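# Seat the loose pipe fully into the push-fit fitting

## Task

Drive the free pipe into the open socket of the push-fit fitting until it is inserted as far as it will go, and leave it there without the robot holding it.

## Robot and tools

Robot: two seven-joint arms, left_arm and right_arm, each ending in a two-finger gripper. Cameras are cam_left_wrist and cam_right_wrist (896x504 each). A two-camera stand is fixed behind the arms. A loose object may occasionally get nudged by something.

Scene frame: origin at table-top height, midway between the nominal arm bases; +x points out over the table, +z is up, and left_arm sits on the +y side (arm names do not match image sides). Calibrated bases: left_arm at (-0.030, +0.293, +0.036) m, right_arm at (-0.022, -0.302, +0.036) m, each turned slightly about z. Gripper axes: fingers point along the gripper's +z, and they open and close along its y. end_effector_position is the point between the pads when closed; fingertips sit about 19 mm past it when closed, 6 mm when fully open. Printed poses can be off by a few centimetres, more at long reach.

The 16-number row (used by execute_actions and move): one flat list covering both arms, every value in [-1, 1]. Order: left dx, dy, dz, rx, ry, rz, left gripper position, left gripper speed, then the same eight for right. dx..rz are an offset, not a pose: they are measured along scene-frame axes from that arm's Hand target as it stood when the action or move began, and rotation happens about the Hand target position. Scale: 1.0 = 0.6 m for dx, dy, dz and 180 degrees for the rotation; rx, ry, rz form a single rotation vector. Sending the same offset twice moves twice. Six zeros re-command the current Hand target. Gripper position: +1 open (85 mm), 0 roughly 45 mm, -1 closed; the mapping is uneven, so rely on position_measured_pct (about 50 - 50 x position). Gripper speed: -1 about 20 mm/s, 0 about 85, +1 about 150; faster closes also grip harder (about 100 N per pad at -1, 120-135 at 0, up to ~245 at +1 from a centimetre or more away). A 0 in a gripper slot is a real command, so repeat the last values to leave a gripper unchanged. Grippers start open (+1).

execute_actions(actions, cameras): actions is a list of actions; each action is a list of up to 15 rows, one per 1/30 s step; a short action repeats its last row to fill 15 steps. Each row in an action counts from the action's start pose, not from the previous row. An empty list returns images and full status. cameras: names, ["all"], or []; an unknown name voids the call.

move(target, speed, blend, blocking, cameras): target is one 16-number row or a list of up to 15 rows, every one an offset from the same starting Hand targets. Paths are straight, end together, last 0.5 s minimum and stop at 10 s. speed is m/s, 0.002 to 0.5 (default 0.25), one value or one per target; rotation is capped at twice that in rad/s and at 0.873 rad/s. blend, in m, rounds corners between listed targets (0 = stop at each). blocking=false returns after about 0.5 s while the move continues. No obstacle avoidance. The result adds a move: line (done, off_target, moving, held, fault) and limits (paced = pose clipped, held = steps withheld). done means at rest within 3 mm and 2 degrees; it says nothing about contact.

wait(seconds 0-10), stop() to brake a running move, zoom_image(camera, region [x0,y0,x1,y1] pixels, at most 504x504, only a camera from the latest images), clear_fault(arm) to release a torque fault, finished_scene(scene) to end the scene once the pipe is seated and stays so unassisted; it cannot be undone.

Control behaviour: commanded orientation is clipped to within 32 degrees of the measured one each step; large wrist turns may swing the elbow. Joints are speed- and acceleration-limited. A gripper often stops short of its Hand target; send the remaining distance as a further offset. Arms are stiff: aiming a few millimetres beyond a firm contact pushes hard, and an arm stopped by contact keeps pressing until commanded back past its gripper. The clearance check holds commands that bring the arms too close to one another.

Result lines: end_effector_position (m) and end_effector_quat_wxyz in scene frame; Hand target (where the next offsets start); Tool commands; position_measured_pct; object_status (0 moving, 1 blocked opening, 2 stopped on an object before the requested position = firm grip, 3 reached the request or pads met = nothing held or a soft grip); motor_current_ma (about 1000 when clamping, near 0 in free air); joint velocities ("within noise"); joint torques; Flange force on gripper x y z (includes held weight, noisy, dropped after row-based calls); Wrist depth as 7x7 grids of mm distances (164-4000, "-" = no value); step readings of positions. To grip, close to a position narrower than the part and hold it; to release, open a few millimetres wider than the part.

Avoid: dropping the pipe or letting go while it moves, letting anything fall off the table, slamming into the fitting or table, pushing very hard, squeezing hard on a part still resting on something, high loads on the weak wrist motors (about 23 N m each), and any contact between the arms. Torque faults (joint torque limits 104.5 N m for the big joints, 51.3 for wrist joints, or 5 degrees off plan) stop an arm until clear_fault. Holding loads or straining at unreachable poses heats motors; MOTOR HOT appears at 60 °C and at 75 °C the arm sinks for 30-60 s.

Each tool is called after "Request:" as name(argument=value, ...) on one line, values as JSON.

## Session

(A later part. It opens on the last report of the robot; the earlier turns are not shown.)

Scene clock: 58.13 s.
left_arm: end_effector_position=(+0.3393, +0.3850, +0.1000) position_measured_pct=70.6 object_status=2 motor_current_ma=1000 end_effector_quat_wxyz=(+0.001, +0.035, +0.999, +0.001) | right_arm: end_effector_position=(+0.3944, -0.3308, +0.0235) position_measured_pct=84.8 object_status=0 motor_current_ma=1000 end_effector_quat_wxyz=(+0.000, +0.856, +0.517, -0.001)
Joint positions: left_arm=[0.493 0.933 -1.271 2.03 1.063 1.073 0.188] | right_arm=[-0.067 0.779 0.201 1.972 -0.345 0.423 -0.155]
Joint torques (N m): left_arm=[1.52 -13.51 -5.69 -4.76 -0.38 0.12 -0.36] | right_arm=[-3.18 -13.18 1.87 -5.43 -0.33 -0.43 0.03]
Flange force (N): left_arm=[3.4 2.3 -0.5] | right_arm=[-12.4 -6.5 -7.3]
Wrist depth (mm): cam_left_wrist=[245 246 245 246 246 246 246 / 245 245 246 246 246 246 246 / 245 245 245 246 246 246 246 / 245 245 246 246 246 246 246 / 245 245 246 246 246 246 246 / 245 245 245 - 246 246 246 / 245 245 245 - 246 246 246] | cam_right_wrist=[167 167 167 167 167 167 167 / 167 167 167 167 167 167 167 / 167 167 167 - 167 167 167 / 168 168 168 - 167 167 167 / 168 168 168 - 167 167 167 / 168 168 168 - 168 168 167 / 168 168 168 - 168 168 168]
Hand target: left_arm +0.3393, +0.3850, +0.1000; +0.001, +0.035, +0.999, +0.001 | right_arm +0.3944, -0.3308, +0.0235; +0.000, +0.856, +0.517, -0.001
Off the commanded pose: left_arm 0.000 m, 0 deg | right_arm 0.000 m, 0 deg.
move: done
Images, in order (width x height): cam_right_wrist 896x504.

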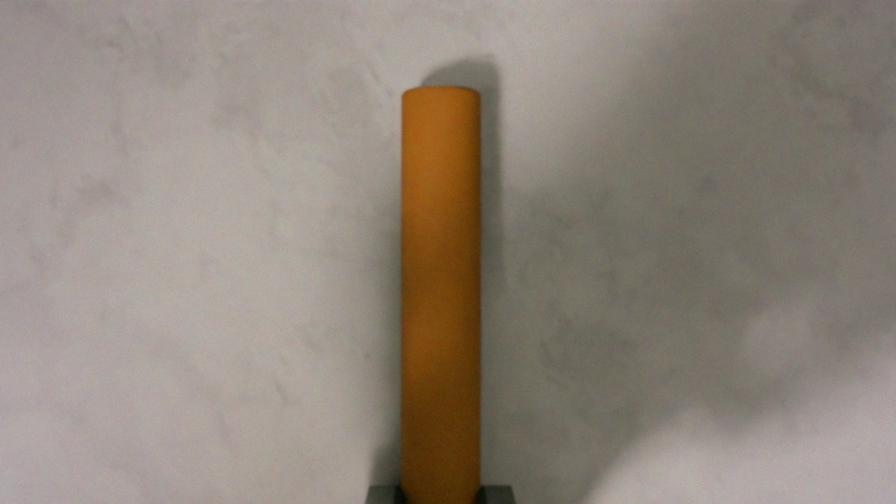

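Request:
move(target=[[0, 0, 0.08, 0, 0, 0, -1.0, -1.0, 0, 0, 0.1667, 0, 0, 0, -1.0, -1.0], [0.3012, -0.6310, 0.1795, -0.2221, 0.0076, 0.0208, -1.0, -1.0, -0.0573, 0.4690, 0.3128, 0.1997, 0.1204, -0.3309, -1.0, -1.0]], speed=0.2, blend=0.03, cameras=["all"])

Scene clock: 63.80 s.
left_arm: end_effector_position=(+0.5200, +0.0064, +0.2078) position_measured_pct=70.6 object_status=2 motor_current_ma=1000 end_effector_quat_wxyz=(+0.001, +0.001, +0.940, -0.341) | right_arm: end_effector_position=(+0.3600, -0.0495, +0.2112) position_measured_pct=84.8 object_status=2 motor_current_ma=1000 end_effector_quat_wxyz=(-0.342, +0.940, +0.000, -0.001)
Joint positions: left_arm=[0.593 0.958 -0.955 1.361 1.414 1.559 1.022] | right_arm=[-0.25 0.472 0.152 2.007 -1.09 0.882 -0.931]
Joint torques (N m): left_arm=[1.56 -21.52 -3.78 -6.8 1.39 1.23 -0.28] | right_arm=[-2.4 -13.83 1.48 -7.93 -1.29 1.09 0.09]
Flange force (N): left_arm=[2.5 1.4 -2.1] | right_arm=[-8.3 5.1 -1.6]
Wrist depth (mm): cam_left_wrist=[640 569 463 409 371 334 309 / 620 499 463 408 371 340 309 / 639 523 475 408 371 340 308 / 636 536 463 408 371 339 308 / 636 536 462 416 370 333 308 / 636 536 - - - 339 304 / 634 535 - - - 333 308] | cam_right_wrist=[654 550 473 408 371 335 305 / 656 550 474 416 364 335 305 / 655 549 498 418 357 335 305 / 656 553 498 418 358 335 305 / 659 550 500 417 360 336 305 / 658 538 499 418 359 336 305 / 657 554 499 417 360 335 306]
Hand target: left_arm +0.5201, +0.0064, +0.2078; +0.001, +0.001, +0.940, -0.341 | right_arm +0.3600, -0.0494, +0.2112; -0.342, +0.940, +0.000, -0.001
Off the commanded pose: left_arm 0.000 m, 0 deg | right_arm 0.000 m, 0 deg.
move: done

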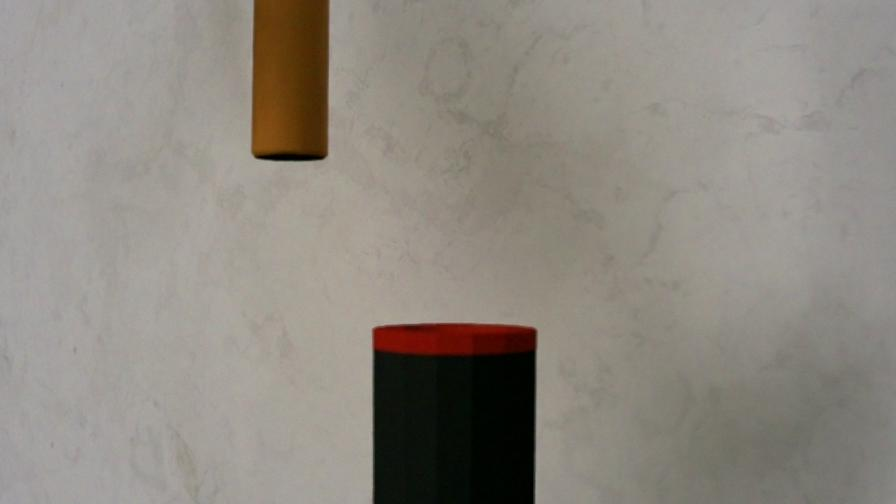

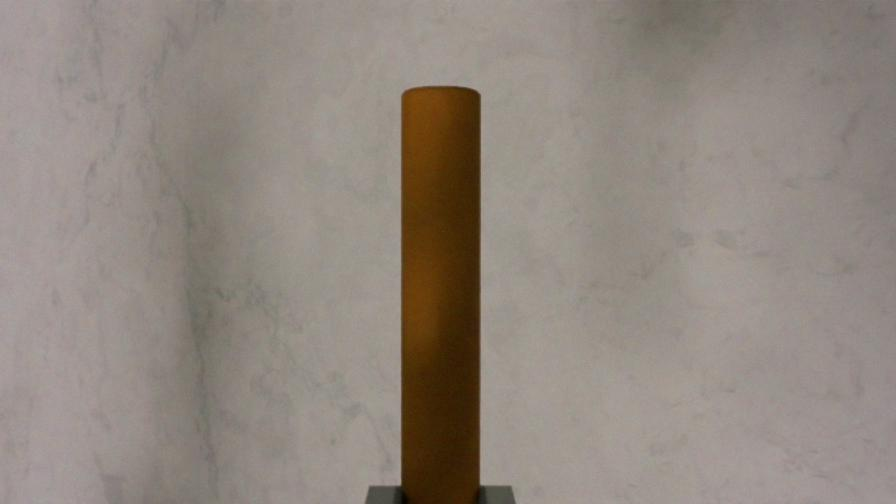

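Request:
move(target=[0, 0, 0, 0, 0, 0, -1.0, -1.0, 0, 0.0473, -0.0173, 0, 0, 0, -1.0, -1.0], speed=0.06, cameras=["all"])

Scene clock: 65.53 s.
left_arm: end_effector_position=(+0.5200, +0.0064, +0.2078) position_measured_pct=70.6 object_status=2 motor_current_ma=1000 end_effector_quat_wxyz=(+0.001, +0.001, +0.940, -0.341) | right_arm: end_effector_position=(+0.3600, -0.0211, +0.2008) position_measured_pct=84.8 object_status=2 motor_current_ma=1000 end_effector_quat_wxyz=(-0.342, +0.940, +0.000, +0.000)
Joint positions: left_arm=[0.593 0.958 -0.955 1.361 1.414 1.559 1.022] | right_arm=[-0.299 0.5 0.123 2.001 -1.138 0.825 -0.94]
Joint torques (N m): left_arm=[1.48 -21.51 -3.91 -6.75 1.41 1.23 -0.29] | right_arm=[-2.4 -14.35 1.46 -7.85 -1.12 1.07 0.02]
Flange force (N): left_arm=[2.3 1.2 -2.0] | right_arm=[-8.4 6.0 -1.4]
Wrist depth (mm): cam_left_wrist=[639 537 486 171 364 334 309 / 621 536 485 407 364 339 308 / 639 524 473 416 370 339 308 / 637 538 463 407 371 339 309 / 637 537 463 415 370 334 308 / 636 536 - - - 339 303 / 636 536 - - - 334 308] | cam_right_wrist=[634 532 458 396 359 325 295 / 636 531 460 404 353 325 296 / 637 533 480 403 346 325 295 / 636 533 470 404 348 325 296 / 637 521 482 405 348 325 296 / 635 522 486 405 348 325 297 / 640 536 484 405 348 325 296]
Hand target: left_arm +0.5200, +0.0064, +0.2078; +0.001, +0.001, +0.940, -0.341 | right_arm +0.3600, -0.0210, +0.2008; -0.342, +0.940, +0.000, +0.000
Off the commanded pose: left_arm 0.000 m, 0 deg | right_arm 0.000 m, 0 deg.
move: done

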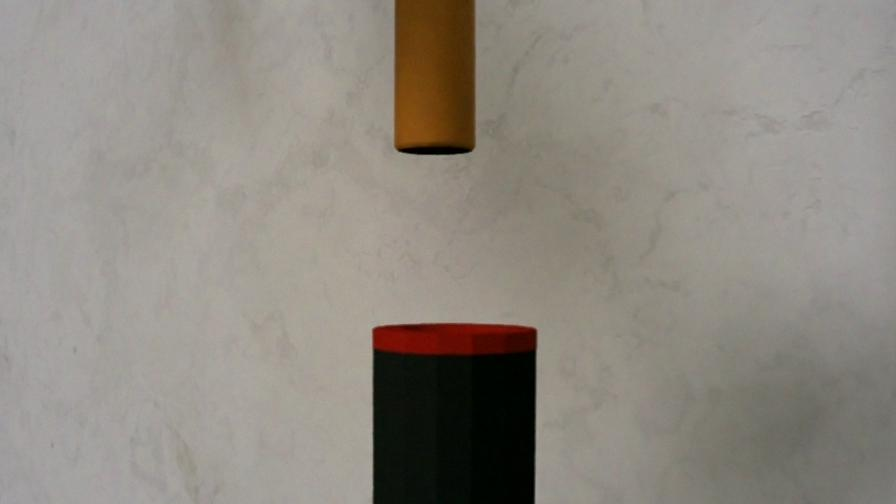

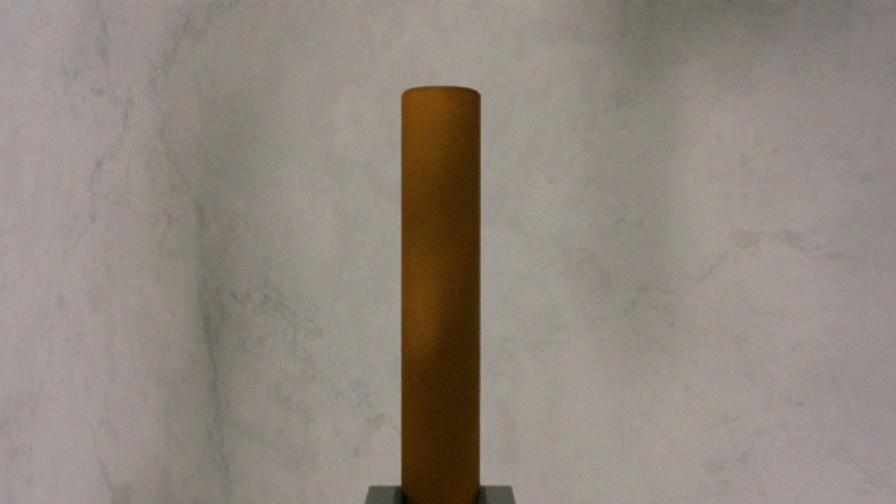

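Request:
move(target=[0, 0, 0, 0, 0, 0, -1.0, -1.0, 0.030, 0.0041, -0.0034, 0, 0, 0, -1.0, -1.0], speed=0.04, cameras=["all"])

Scene clock: 66.93 s.
left_arm: end_effector_position=(+0.5200, +0.0064, +0.2078) position_measured_pct=70.6 object_status=2 motor_current_ma=1000 end_effector_quat_wxyz=(+0.001, +0.001, +0.940, -0.341) | right_arm: end_effector_position=(+0.3780, -0.0186, +0.1988) position_measured_pct=84.8 object_status=2 motor_current_ma=1000 end_effector_quat_wxyz=(-0.342, +0.940, +0.000, +0.000)
Joint positions: left_arm=[0.593 0.958 -0.955 1.361 1.414 1.559 1.022] | right_arm=[-0.296 0.533 0.131 1.944 -1.121 0.844 -0.964]
Joint torques (N m): left_arm=[1.55 -21.48 -3.81 -6.78 1.42 1.27 -0.27] | right_arm=[-2.39 -15.06 1.39 -8.14 -1.25 1.04 0.03]
Flange force (N): left_arm=[2.5 1.3 -2.1] | right_arm=[-8.8 5.9 -1.8]
Wrist depth (mm): cam_left_wrist=[637 538 488 169 357 334 309 / 620 537 486 400 364 340 308 / 638 523 485 400 364 340 309 / 639 537 485 400 364 339 308 / 638 536 463 416 370 334 308 / 636 535 - - - 338 303 / 636 534 - - - 333 308] | cam_right_wrist=[629 543 426 - 352 322 293 / 631 529 456 401 351 322 294 / 631 529 481 401 345 323 294 / 630 530 469 402 346 323 294 / 635 518 478 401 346 323 294 / 635 532 480 402 345 323 294 / 637 532 481 403 346 323 294]
Hand target: left_arm +0.5200, +0.0064, +0.2078; +0.001, +0.001, +0.940, -0.341 | right_arm +0.3780, -0.0186, +0.1988; -0.342, +0.940, +0.000, +0.000
Off the commanded pose: left_arm 0.000 m, 0 deg | right_arm 0.000 m, 0 deg.
move: done

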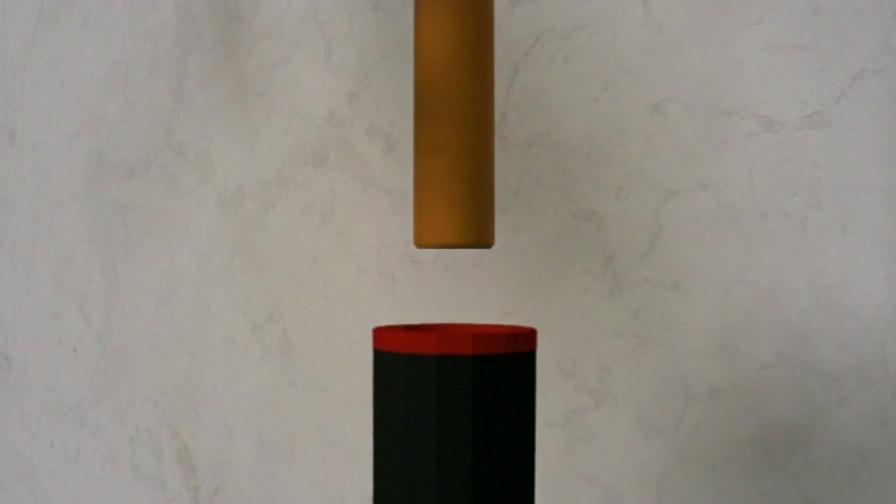

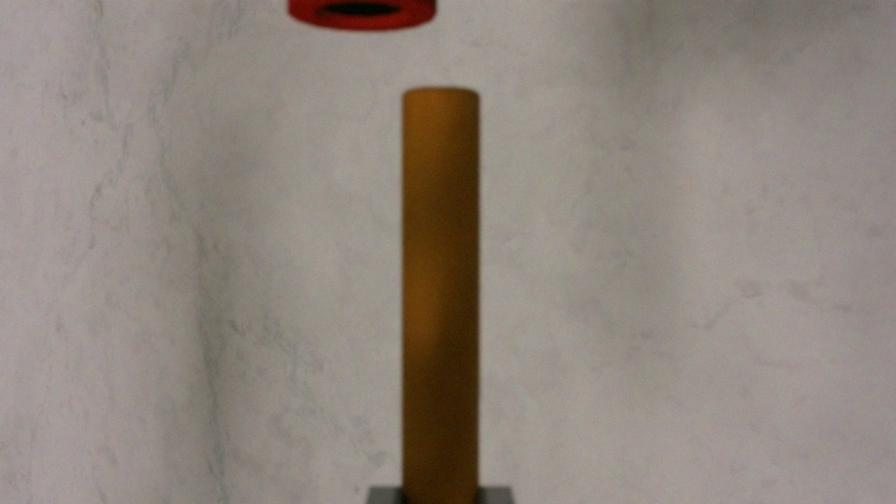

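Request:
zoom_image(camera="cam_left_wrist", region=[340, 180, 580, 400])

Request:
zoom_image(camera="cam_right_wrist", region=[260, 0, 520, 220])

Scaled by 2.100 from the camera's 896x504 image, which has a finer 1280x720 frame.

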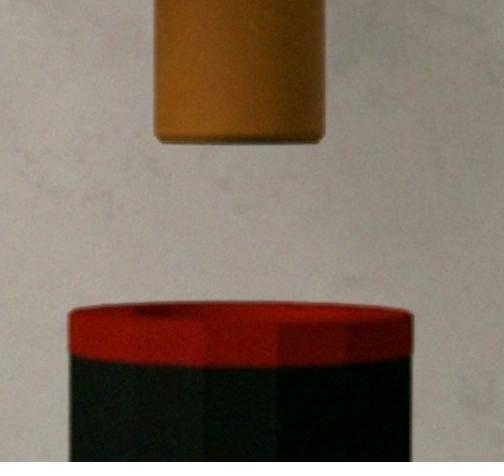

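Scaled by 1.938 from the camera's 896x504 image, which has a finer 1280x720 frame.

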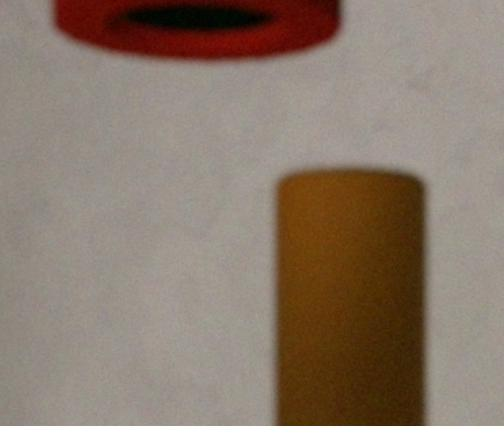

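Request:
move(target=[0, 0, 0, 0, 0, 0, -1.0, -1.0, 0.0, 0.0142, 0.0168, 0, 0, 0, -1.0, -1.0], speed=0.03)

Request:
wait(seconds=0.3, cameras=["all"])

Request:
zoom_image(camera="cam_left_wrist", region=[340, 180, 580, 400])

Request:
zoom_image(camera="cam_right_wrist", region=[320, 0, 560, 220])

Scene clock: 70.47 s.
left_arm: end_effector_position=(+0.5200, +0.0064, +0.2078) position_measured_pct=70.6 object_status=2 motor_current_ma=1000 end_effector_quat_wxyz=(+0.001, +0.001, +0.940, -0.341) | right_arm: end_effector_position=(+0.3780, -0.0101, +0.2088) position_measured_pct=84.8 object_status=2 motor_current_ma=1000 end_effector_quat_wxyz=(-0.342, +0.940, +0.000, +0.000)
Joint positions: left_arm=[0.593 0.958 -0.955 1.361 1.414 1.559 1.022] | right_arm=[-0.32 0.516 0.135 1.928 -1.104 0.849 -1.011]
Joint torques (N m): left_arm=[1.53 -21.59 -3.77 -6.8 1.41 1.26 -0.27] | right_arm=[-2.43 -14.91 1.5 -8.35 -1.26 0.91 0.08]
Flange force (N): left_arm=[2.5 1.4 -2.0] | right_arm=[-8.6 6.0 -2.1]
Wrist depth (mm): cam_left_wrist=[640 537 487 408 358 334 309 / 619 537 486 407 364 339 309 / 639 523 485 408 364 339 309 / 638 536 485 408 364 339 309 / 638 537 464 415 371 333 309 / 639 536 - - - 338 304 / 635 535 - - - 333 308] | cam_right_wrist=[647 545 - 413 355 332 302 / 647 545 470 414 362 332 302 / 651 544 494 414 356 332 302 / 649 547 493 414 355 333 303 / 654 547 494 414 356 333 303 / 653 533 496 415 356 332 303 / 654 548 495 414 356 334 303]
Hand target: left_arm +0.5200, +0.0064, +0.2078; +0.001, +0.001, +0.940, -0.341 | right_arm +0.3780, -0.0101, +0.2089; -0.342, +0.940, +0.000, +0.000
Off the commanded pose: left_arm 0.000 m, 0 deg | right_arm 0.000 m, 0 deg.
move: done

Scene clock: 70.77 s.
left_arm: end_effector_position=(+0.5200, +0.0064, +0.2078) position_measured_pct=70.6 object_status=2 motor_current_ma=1000 end_effector_quat_wxyz=(+0.001, +0.001, +0.940, -0.341) | right_arm: end_effector_position=(+0.3780, -0.0101, +0.2089) position_measured_pct=84.8 object_status=2 motor_current_ma=1000 end_effector_quat_wxyz=(-0.342, +0.940, +0.000, +0.000)
Joint positions: left_arm=[0.593 0.958 -0.955 1.361 1.414 1.559 1.022] | right_arm=[-0.32 0.516 0.135 1.928 -1.104 0.849 -1.011]
Joint torques (N m): left_arm=[1.55 -21.48 -3.74 -6.73 1.39 1.23 -0.29] | right_arm=[-2.38 -14.91 1.66 -8.29 -1.36 0.95 0.06]
Flange force (N): left_arm=[2.3 1.2 -2.2] | right_arm=[-8.5 5.8 -2.0]
Wrist depth (mm): cam_left_wrist=[641 539 486 408 357 334 309 / 621 538 486 408 364 340 309 / 641 523 485 408 364 339 308 / 638 538 484 408 363 339 308 / 638 536 463 416 370 333 308 / 635 536 - - - 338 303 / 638 534 - - - 333 308] | cam_right_wrist=[647 544 - 413 356 331 303 / 651 546 471 414 362 332 302 / 649 546 493 413 356 333 303 / 649 545 493 414 356 332 303 / 651 548 493 415 356 333 304 / 654 535 493 414 356 333 303 / 652 549 494 416 356 333 304]
Hand target: left_arm +0.5200, +0.0064, +0.2078; +0.001, +0.001, +0.940, -0.341 | right_arm +0.3780, -0.0101, +0.2089; -0.342, +0.940, +0.000, +0.000
Tool commands: left_gripper/position=-1.0 left_gripper/speed=-1.0 right_gripper/position=-1.0 right_gripper/speed=-1.0
Off the commanded pose: left_arm 0.000 m, 0 deg | right_arm 0.000 m, 0 deg.
wait: 0.30 s; at rest by 0.17 s

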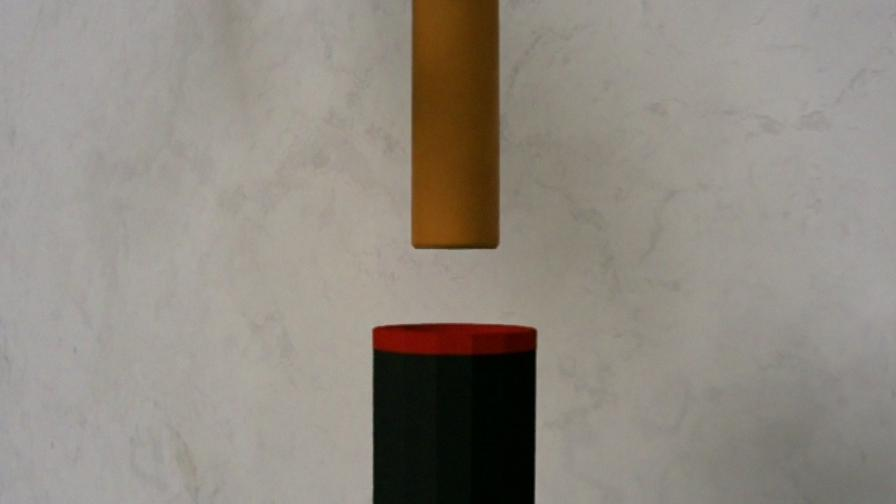

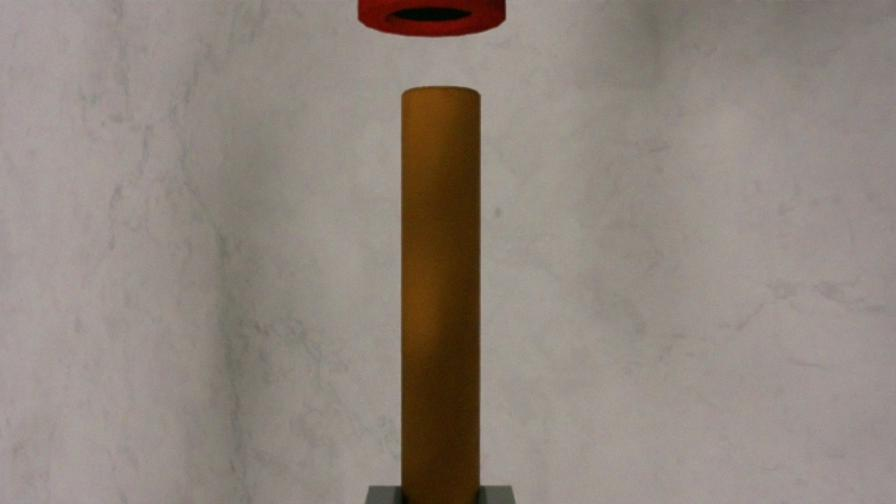

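Scaled by 2.100 from the camera's 896x504 image, which has a finer 1280x720 frame.

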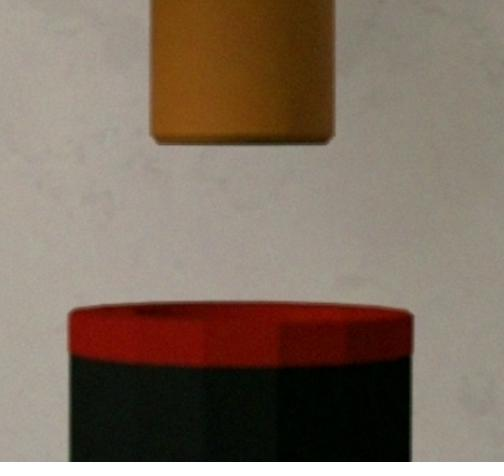

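Scaled by 2.100 from the camera's 896x504 image, which has a finer 1280x720 frame.

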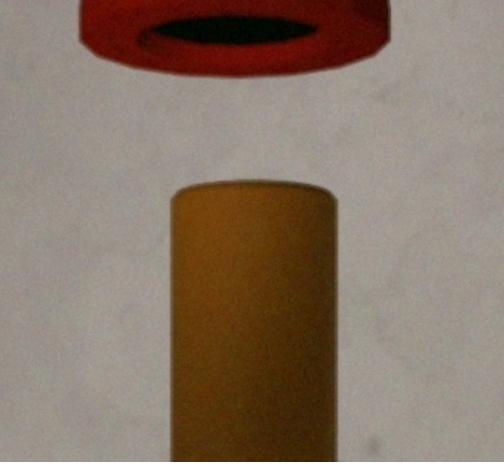

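Request:
zoom_image(camera="cam_left_wrist", region=[380, 0, 530, 130])

Request:
zoom_image(camera="cam_left_wrist", region=[380, 130, 530, 260])

Request:
zoom_image(camera="cam_left_wrist", region=[350, 320, 560, 504])

Scaled by 3.360 from the camera's 896x504 image, which has a finer 1280x720 frame.

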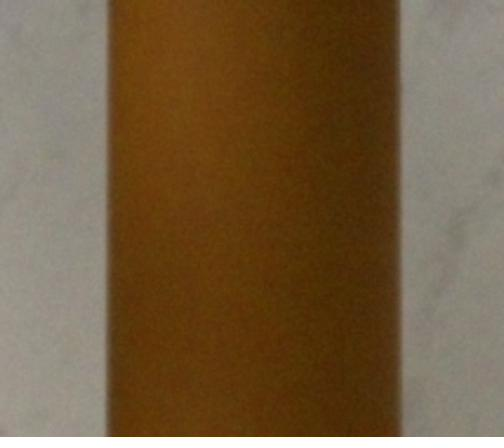

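Scaled by 3.360 from the camera's 896x504 image, which has a finer 1280x720 frame.

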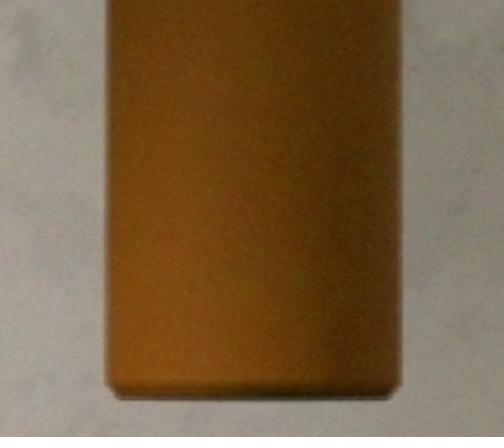

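Scaled by 2.400 from the camera's 896x504 image, which has a finer 1280x720 frame.

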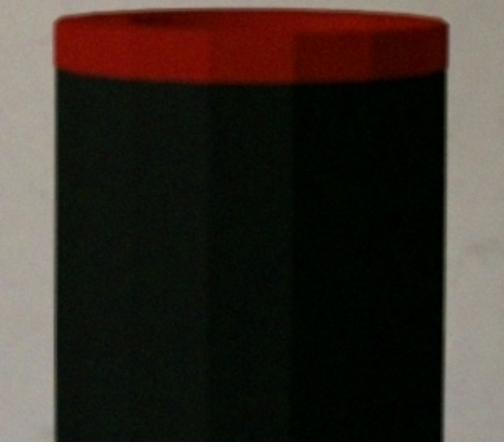

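Request:
zoom_image(camera="cam_left_wrist", region=[400, 0, 430, 30])

Request:
zoom_image(camera="cam_left_wrist", region=[484, 0, 514, 30])

Request:
zoom_image(camera="cam_left_wrist", region=[400, 205, 430, 235])

Request:
zoom_image(camera="cam_left_wrist", region=[484, 205, 514, 235])

Scaled by 16.800 from the camera's 896x504 image, which has a finer 1280x720 frame.

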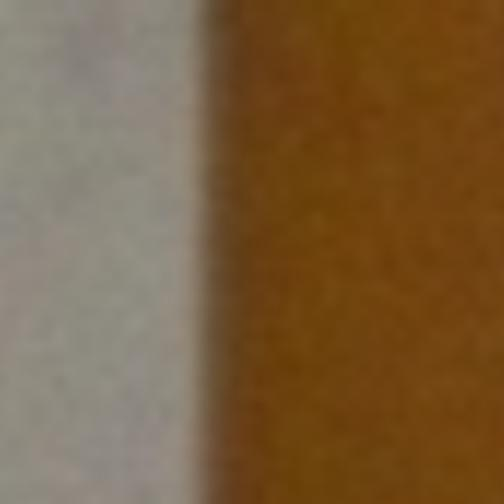

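Scaled by 16.800 from the camera's 896x504 image, which has a finer 1280x720 frame.

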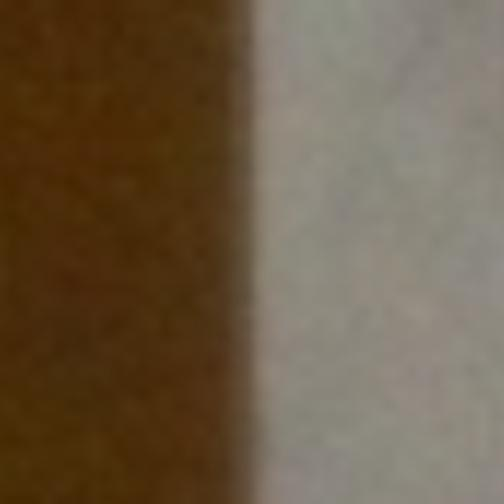

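Scaled by 16.800 from the camera's 896x504 image, which has a finer 1280x720 frame.

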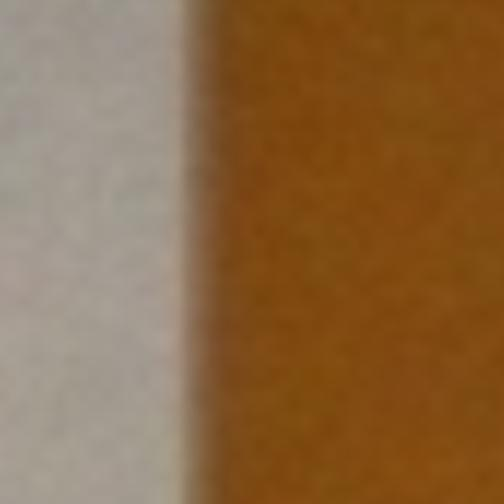

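Scaled by 16.800 from the camera's 896x504 image, which has a finer 1280x720 frame.

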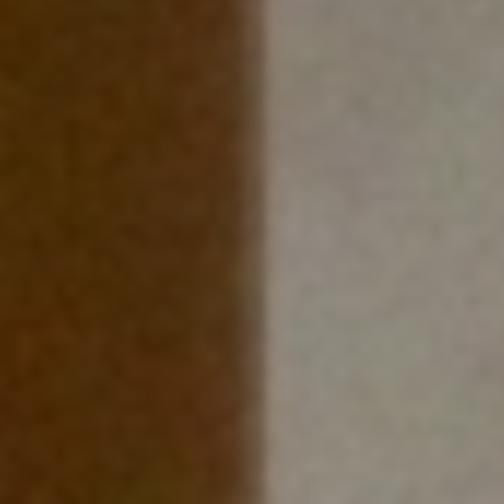

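Request:
zoom_image(camera="cam_left_wrist", region=[360, 355, 390, 385])

Request:
zoom_image(camera="cam_left_wrist", region=[520, 355, 550, 385])

Request:
zoom_image(camera="cam_left_wrist", region=[360, 474, 390, 504])

Request:
zoom_image(camera="cam_left_wrist", region=[520, 474, 550, 504])

Scaled by 16.800 from the camera's 896x504 image, which has a finer 1280x720 frame.

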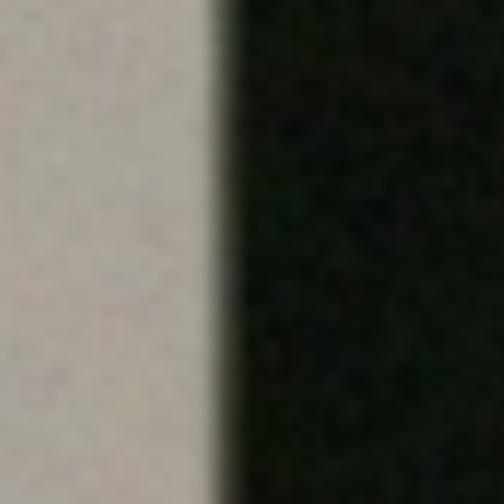

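Scaled by 16.800 from the camera's 896x504 image, which has a finer 1280x720 frame.

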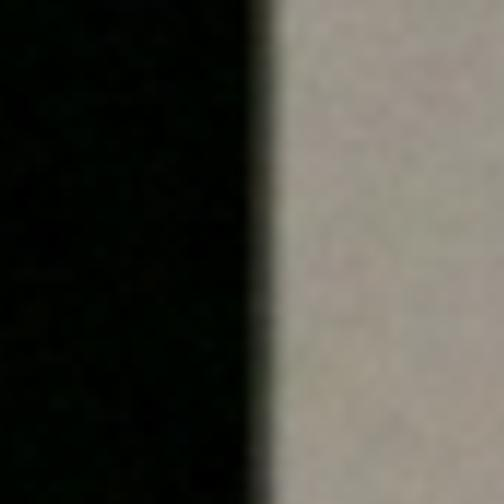

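Scaled by 16.800 from the camera's 896x504 image, which has a finer 1280x720 frame.

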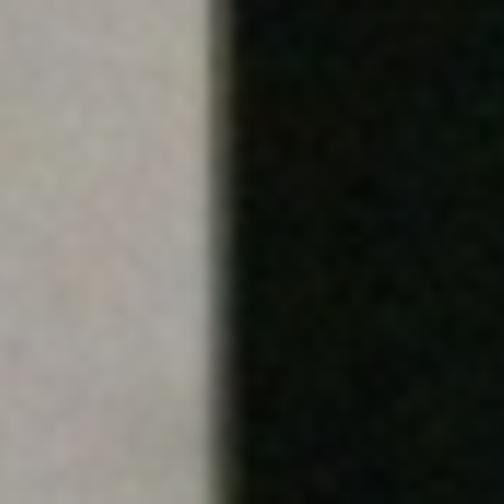

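Scaled by 16.800 from the camera's 896x504 image, which has a finer 1280x720 frame.

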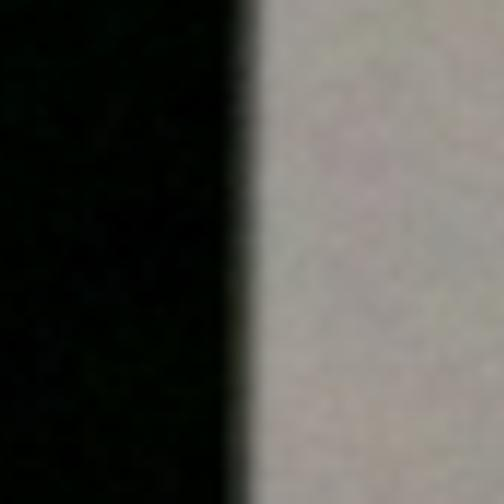

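Request:
zoom_image(camera="cam_right_wrist", region=[390, 105, 420, 135])

Request:
zoom_image(camera="cam_right_wrist", region=[465, 105, 495, 135])

Request:
zoom_image(camera="cam_right_wrist", region=[390, 240, 420, 270])

Request:
zoom_image(camera="cam_right_wrist", region=[465, 240, 495, 270])

Request:
zoom_image(camera="cam_right_wrist", region=[390, 450, 420, 480])

Request:
zoom_image(camera="cam_right_wrist", region=[465, 450, 495, 480])

Scaled by 16.800 from the camera's 896x504 image, which has a finer 1280x720 frame.

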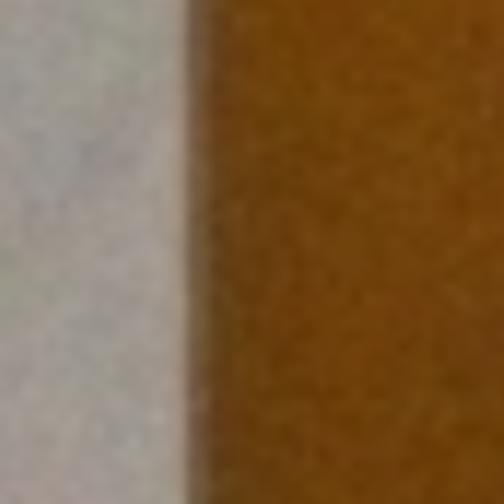

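Scaled by 16.800 from the camera's 896x504 image, which has a finer 1280x720 frame.

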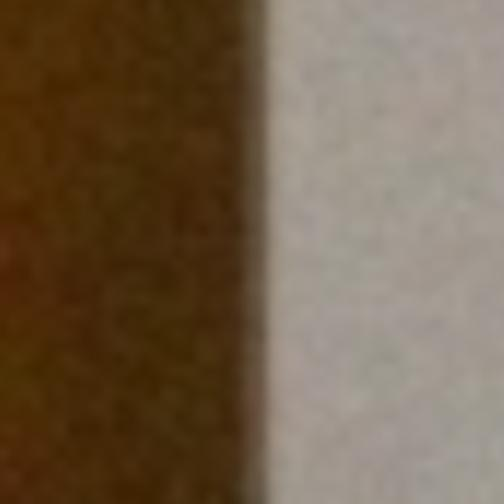

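Scaled by 16.800 from the camera's 896x504 image, which has a finer 1280x720 frame.

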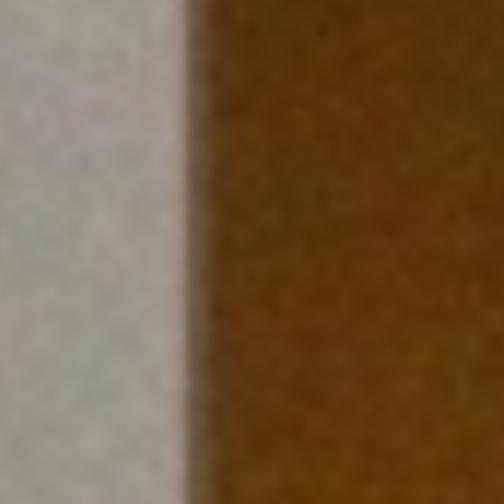

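Scaled by 16.800 from the camera's 896x504 image, which has a finer 1280x720 frame.

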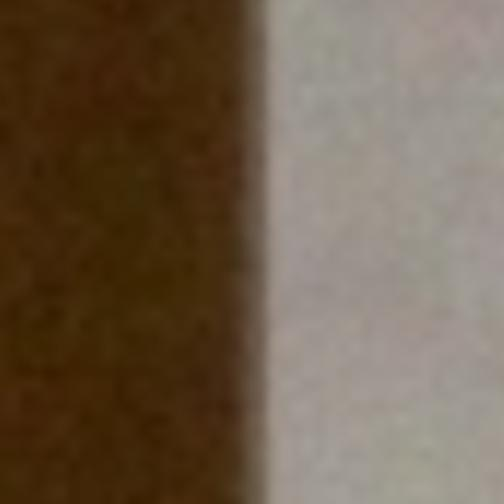

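Scaled by 16.800 from the camera's 896x504 image, which has a finer 1280x720 frame.

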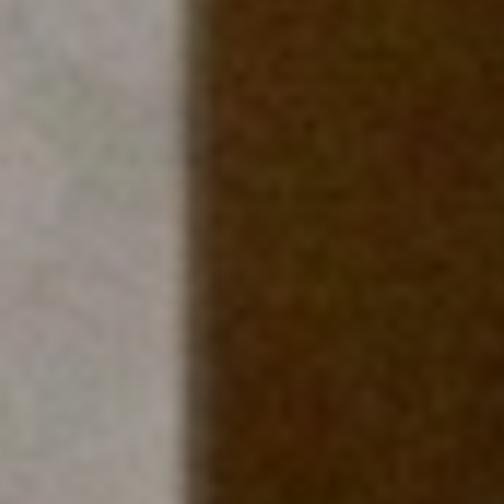

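Scaled by 16.800 from the camera's 896x504 image, which has a finer 1280x720 frame.

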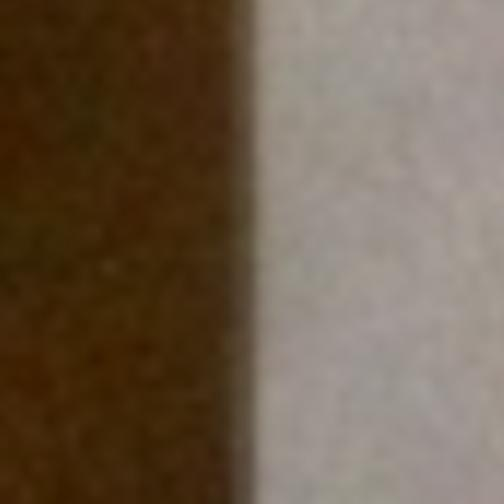

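Request:
move(target=[[0, 0, 0, 0, 0, 0, -1.0, -1.0, 0.0, -0.0867, 0.025, 0, 0, 0, -1.0, -1.0], [0, 0, 0, 0, 0, 0, -1.0, -1.0, 0.0667, -0.0867, 0.025, 0, 0, 0, -1.0, -1.0]], speed=0.08)

Request:
wait(seconds=0.3, cameras=["all"])

Scene clock: 78.37 s.
left_arm: end_effector_position=(+0.5200, +0.0064, +0.2078) position_measured_pct=70.6 object_status=2 motor_current_ma=1000 end_effector_quat_wxyz=(+0.001, +0.001, +0.940, -0.341) | right_arm: end_effector_position=(+0.4180, -0.0621, +0.2239) position_measured_pct=84.8 object_status=2 motor_current_ma=1000 end_effector_quat_wxyz=(-0.342, +0.940, +0.000, +0.000)
Joint positions: left_arm=[0.593 0.958 -0.955 1.361 1.414 1.559 1.022] | right_arm=[-0.216 0.546 0.193 1.808 -1.009 1 -1.023]
Joint torques (N m): left_arm=[1.54 -21.54 -3.8 -6.74 1.4 1.27 -0.29] | right_arm=[-2.34 -15.78 1.65 -8.55 -1.53 0.87 0]
Flange force (N): left_arm=[2.2 1.3 -2.0] | right_arm=[-8.6 4.8 -1.6]
Wrist depth (mm): cam_left_wrist=[- 168 453 416 370 335 309 / - 177 453 417 370 340 308 / 659 510 453 416 371 339 308 / 659 178 453 407 371 339 308 / 658 510 452 415 371 333 308 / 658 508 - - - 339 303 / 655 522 - - - 334 308] | cam_right_wrist=[- 173 178 423 384 347 316 / 210 - 191 423 377 347 316 / 682 587 191 424 371 347 316 / 681 589 - 431 372 348 316 / 681 573 504 432 372 348 316 / 686 559 517 432 372 347 317 / 686 558 516 433 372 348 318]
Hand target: left_arm +0.5200, +0.0064, +0.2078; +0.001, +0.001, +0.940, -0.341 | right_arm +0.4181, -0.0621, +0.2239; -0.342, +0.940, +0.000, +0.000
Off the commanded pose: left_arm 0.000 m, 0 deg | right_arm 0.000 m, 0 deg.
move: done

Scene clock: 78.67 s.
left_arm: end_effector_position=(+0.5200, +0.0064, +0.2078) position_measured_pct=70.6 object_status=2 motor_current_ma=1000 end_effector_quat_wxyz=(+0.001, +0.001, +0.940, -0.341) | right_arm: end_effector_position=(+0.4181, -0.0621, +0.2239) position_measured_pct=84.8 object_status=2 motor_current_ma=1000 end_effector_quat_wxyz=(-0.342, +0.940, +0.000, +0.000)
Joint positions: left_arm=[0.593 0.958 -0.955 1.361 1.414 1.559 1.022] | right_arm=[-0.216 0.546 0.193 1.808 -1.009 1 -1.023]
Joint torques (N m): left_arm=[1.55 -21.51 -3.74 -6.74 1.43 1.24 -0.33] | right_arm=[-2.38 -15.74 1.76 -8.7 -1.51 0.99 0.02]
Flange force (N): left_arm=[2.2 1.1 -2.2] | right_arm=[-9.3 4.9 -1.3]
Wrist depth (mm): cam_left_wrist=[- 168 454 417 371 334 309 / - 177 453 416 370 339 309 / 657 509 453 415 370 340 308 / 658 178 453 407 370 339 309 / 659 509 453 416 370 333 308 / 658 510 - - - 339 303 / 658 522 - - - 333 308] | cam_right_wrist=[- 173 178 422 384 346 316 / 209 - 191 422 378 347 316 / 680 588 191 423 370 348 316 / 684 589 - 432 372 346 316 / 683 573 505 433 372 348 316 / 685 557 518 433 372 348 316 / 684 560 517 433 372 347 316]
Hand target: left_arm +0.5200, +0.0064, +0.2078; +0.001, +0.001, +0.940, -0.341 | right_arm +0.4181, -0.0621, +0.2239; -0.342, +0.940, +0.000, +0.000
Tool commands: left_gripper/position=-1.0 left_gripper/speed=-1.0 right_gripper/position=-1.0 right_gripper/speed=-1.0
Off the commanded pose: left_arm 0.000 m, 0 deg | right_arm 0.000 m, 0 deg.
wait: 0.30 s; at rest by 0.17 s

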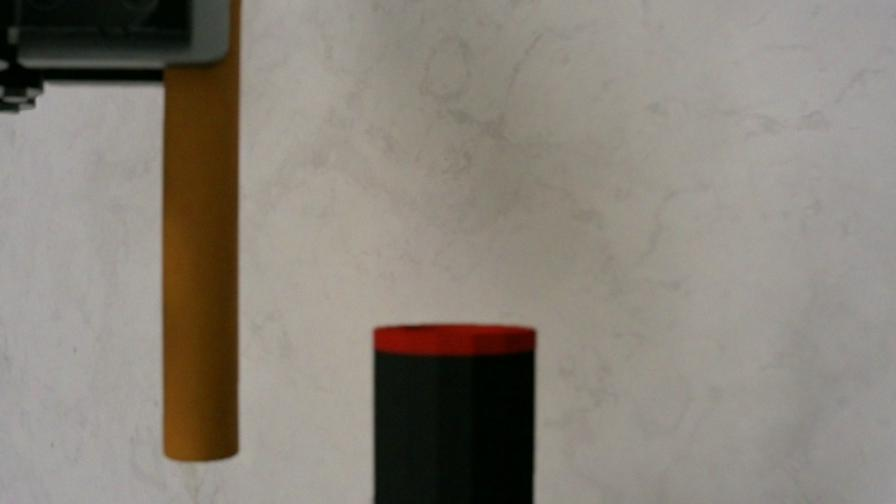

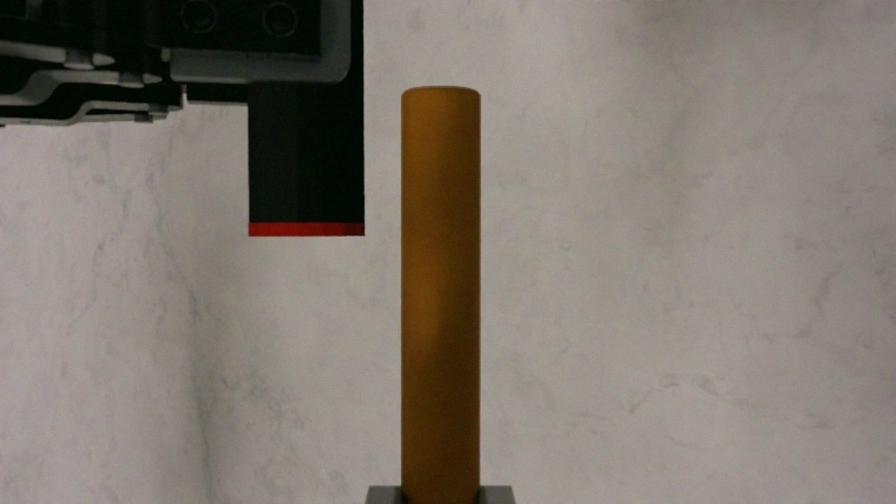

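Request:
zoom_image(camera="cam_left_wrist", region=[150, 80, 250, 140])

Request:
zoom_image(camera="cam_left_wrist", region=[150, 240, 250, 300])

Request:
zoom_image(camera="cam_left_wrist", region=[150, 390, 250, 450])

Request:
zoom_image(camera="cam_right_wrist", region=[240, 85, 380, 165])

Request:
zoom_image(camera="cam_right_wrist", region=[240, 165, 380, 245])

Scaled by 5.040 from the camera's 896x504 image, which has a finer 1280x720 frame.

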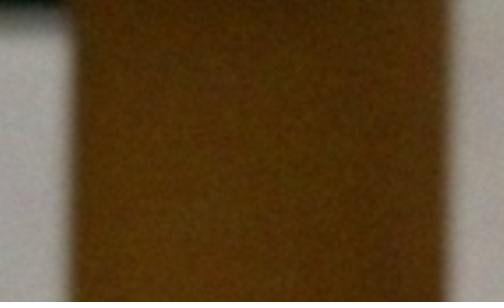

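Scaled by 5.040 from the camera's 896x504 image, which has a finer 1280x720 frame.

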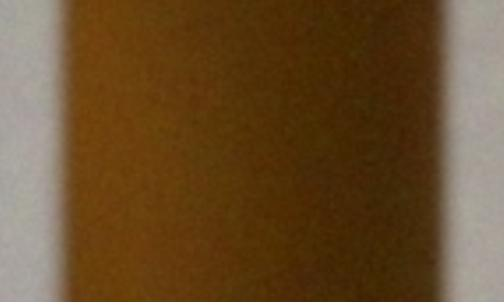

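Scaled by 5.040 from the camera's 896x504 image, which has a finer 1280x720 frame.

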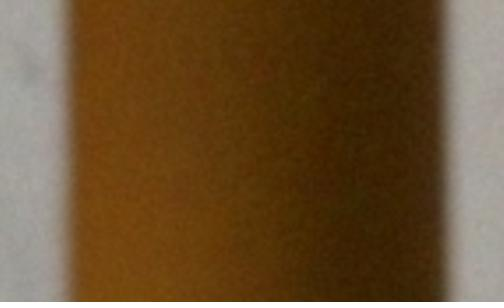

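Scaled by 3.600 from the camera's 896x504 image, which has a finer 1280x720 frame.

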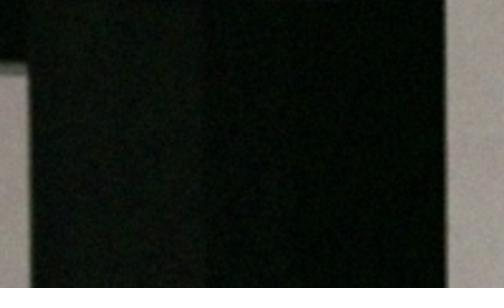

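Scaled by 3.600 from the camera's 896x504 image, which has a finer 1280x720 frame.

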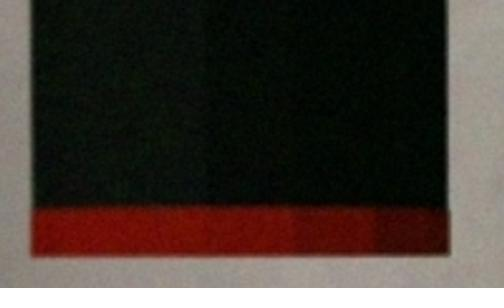

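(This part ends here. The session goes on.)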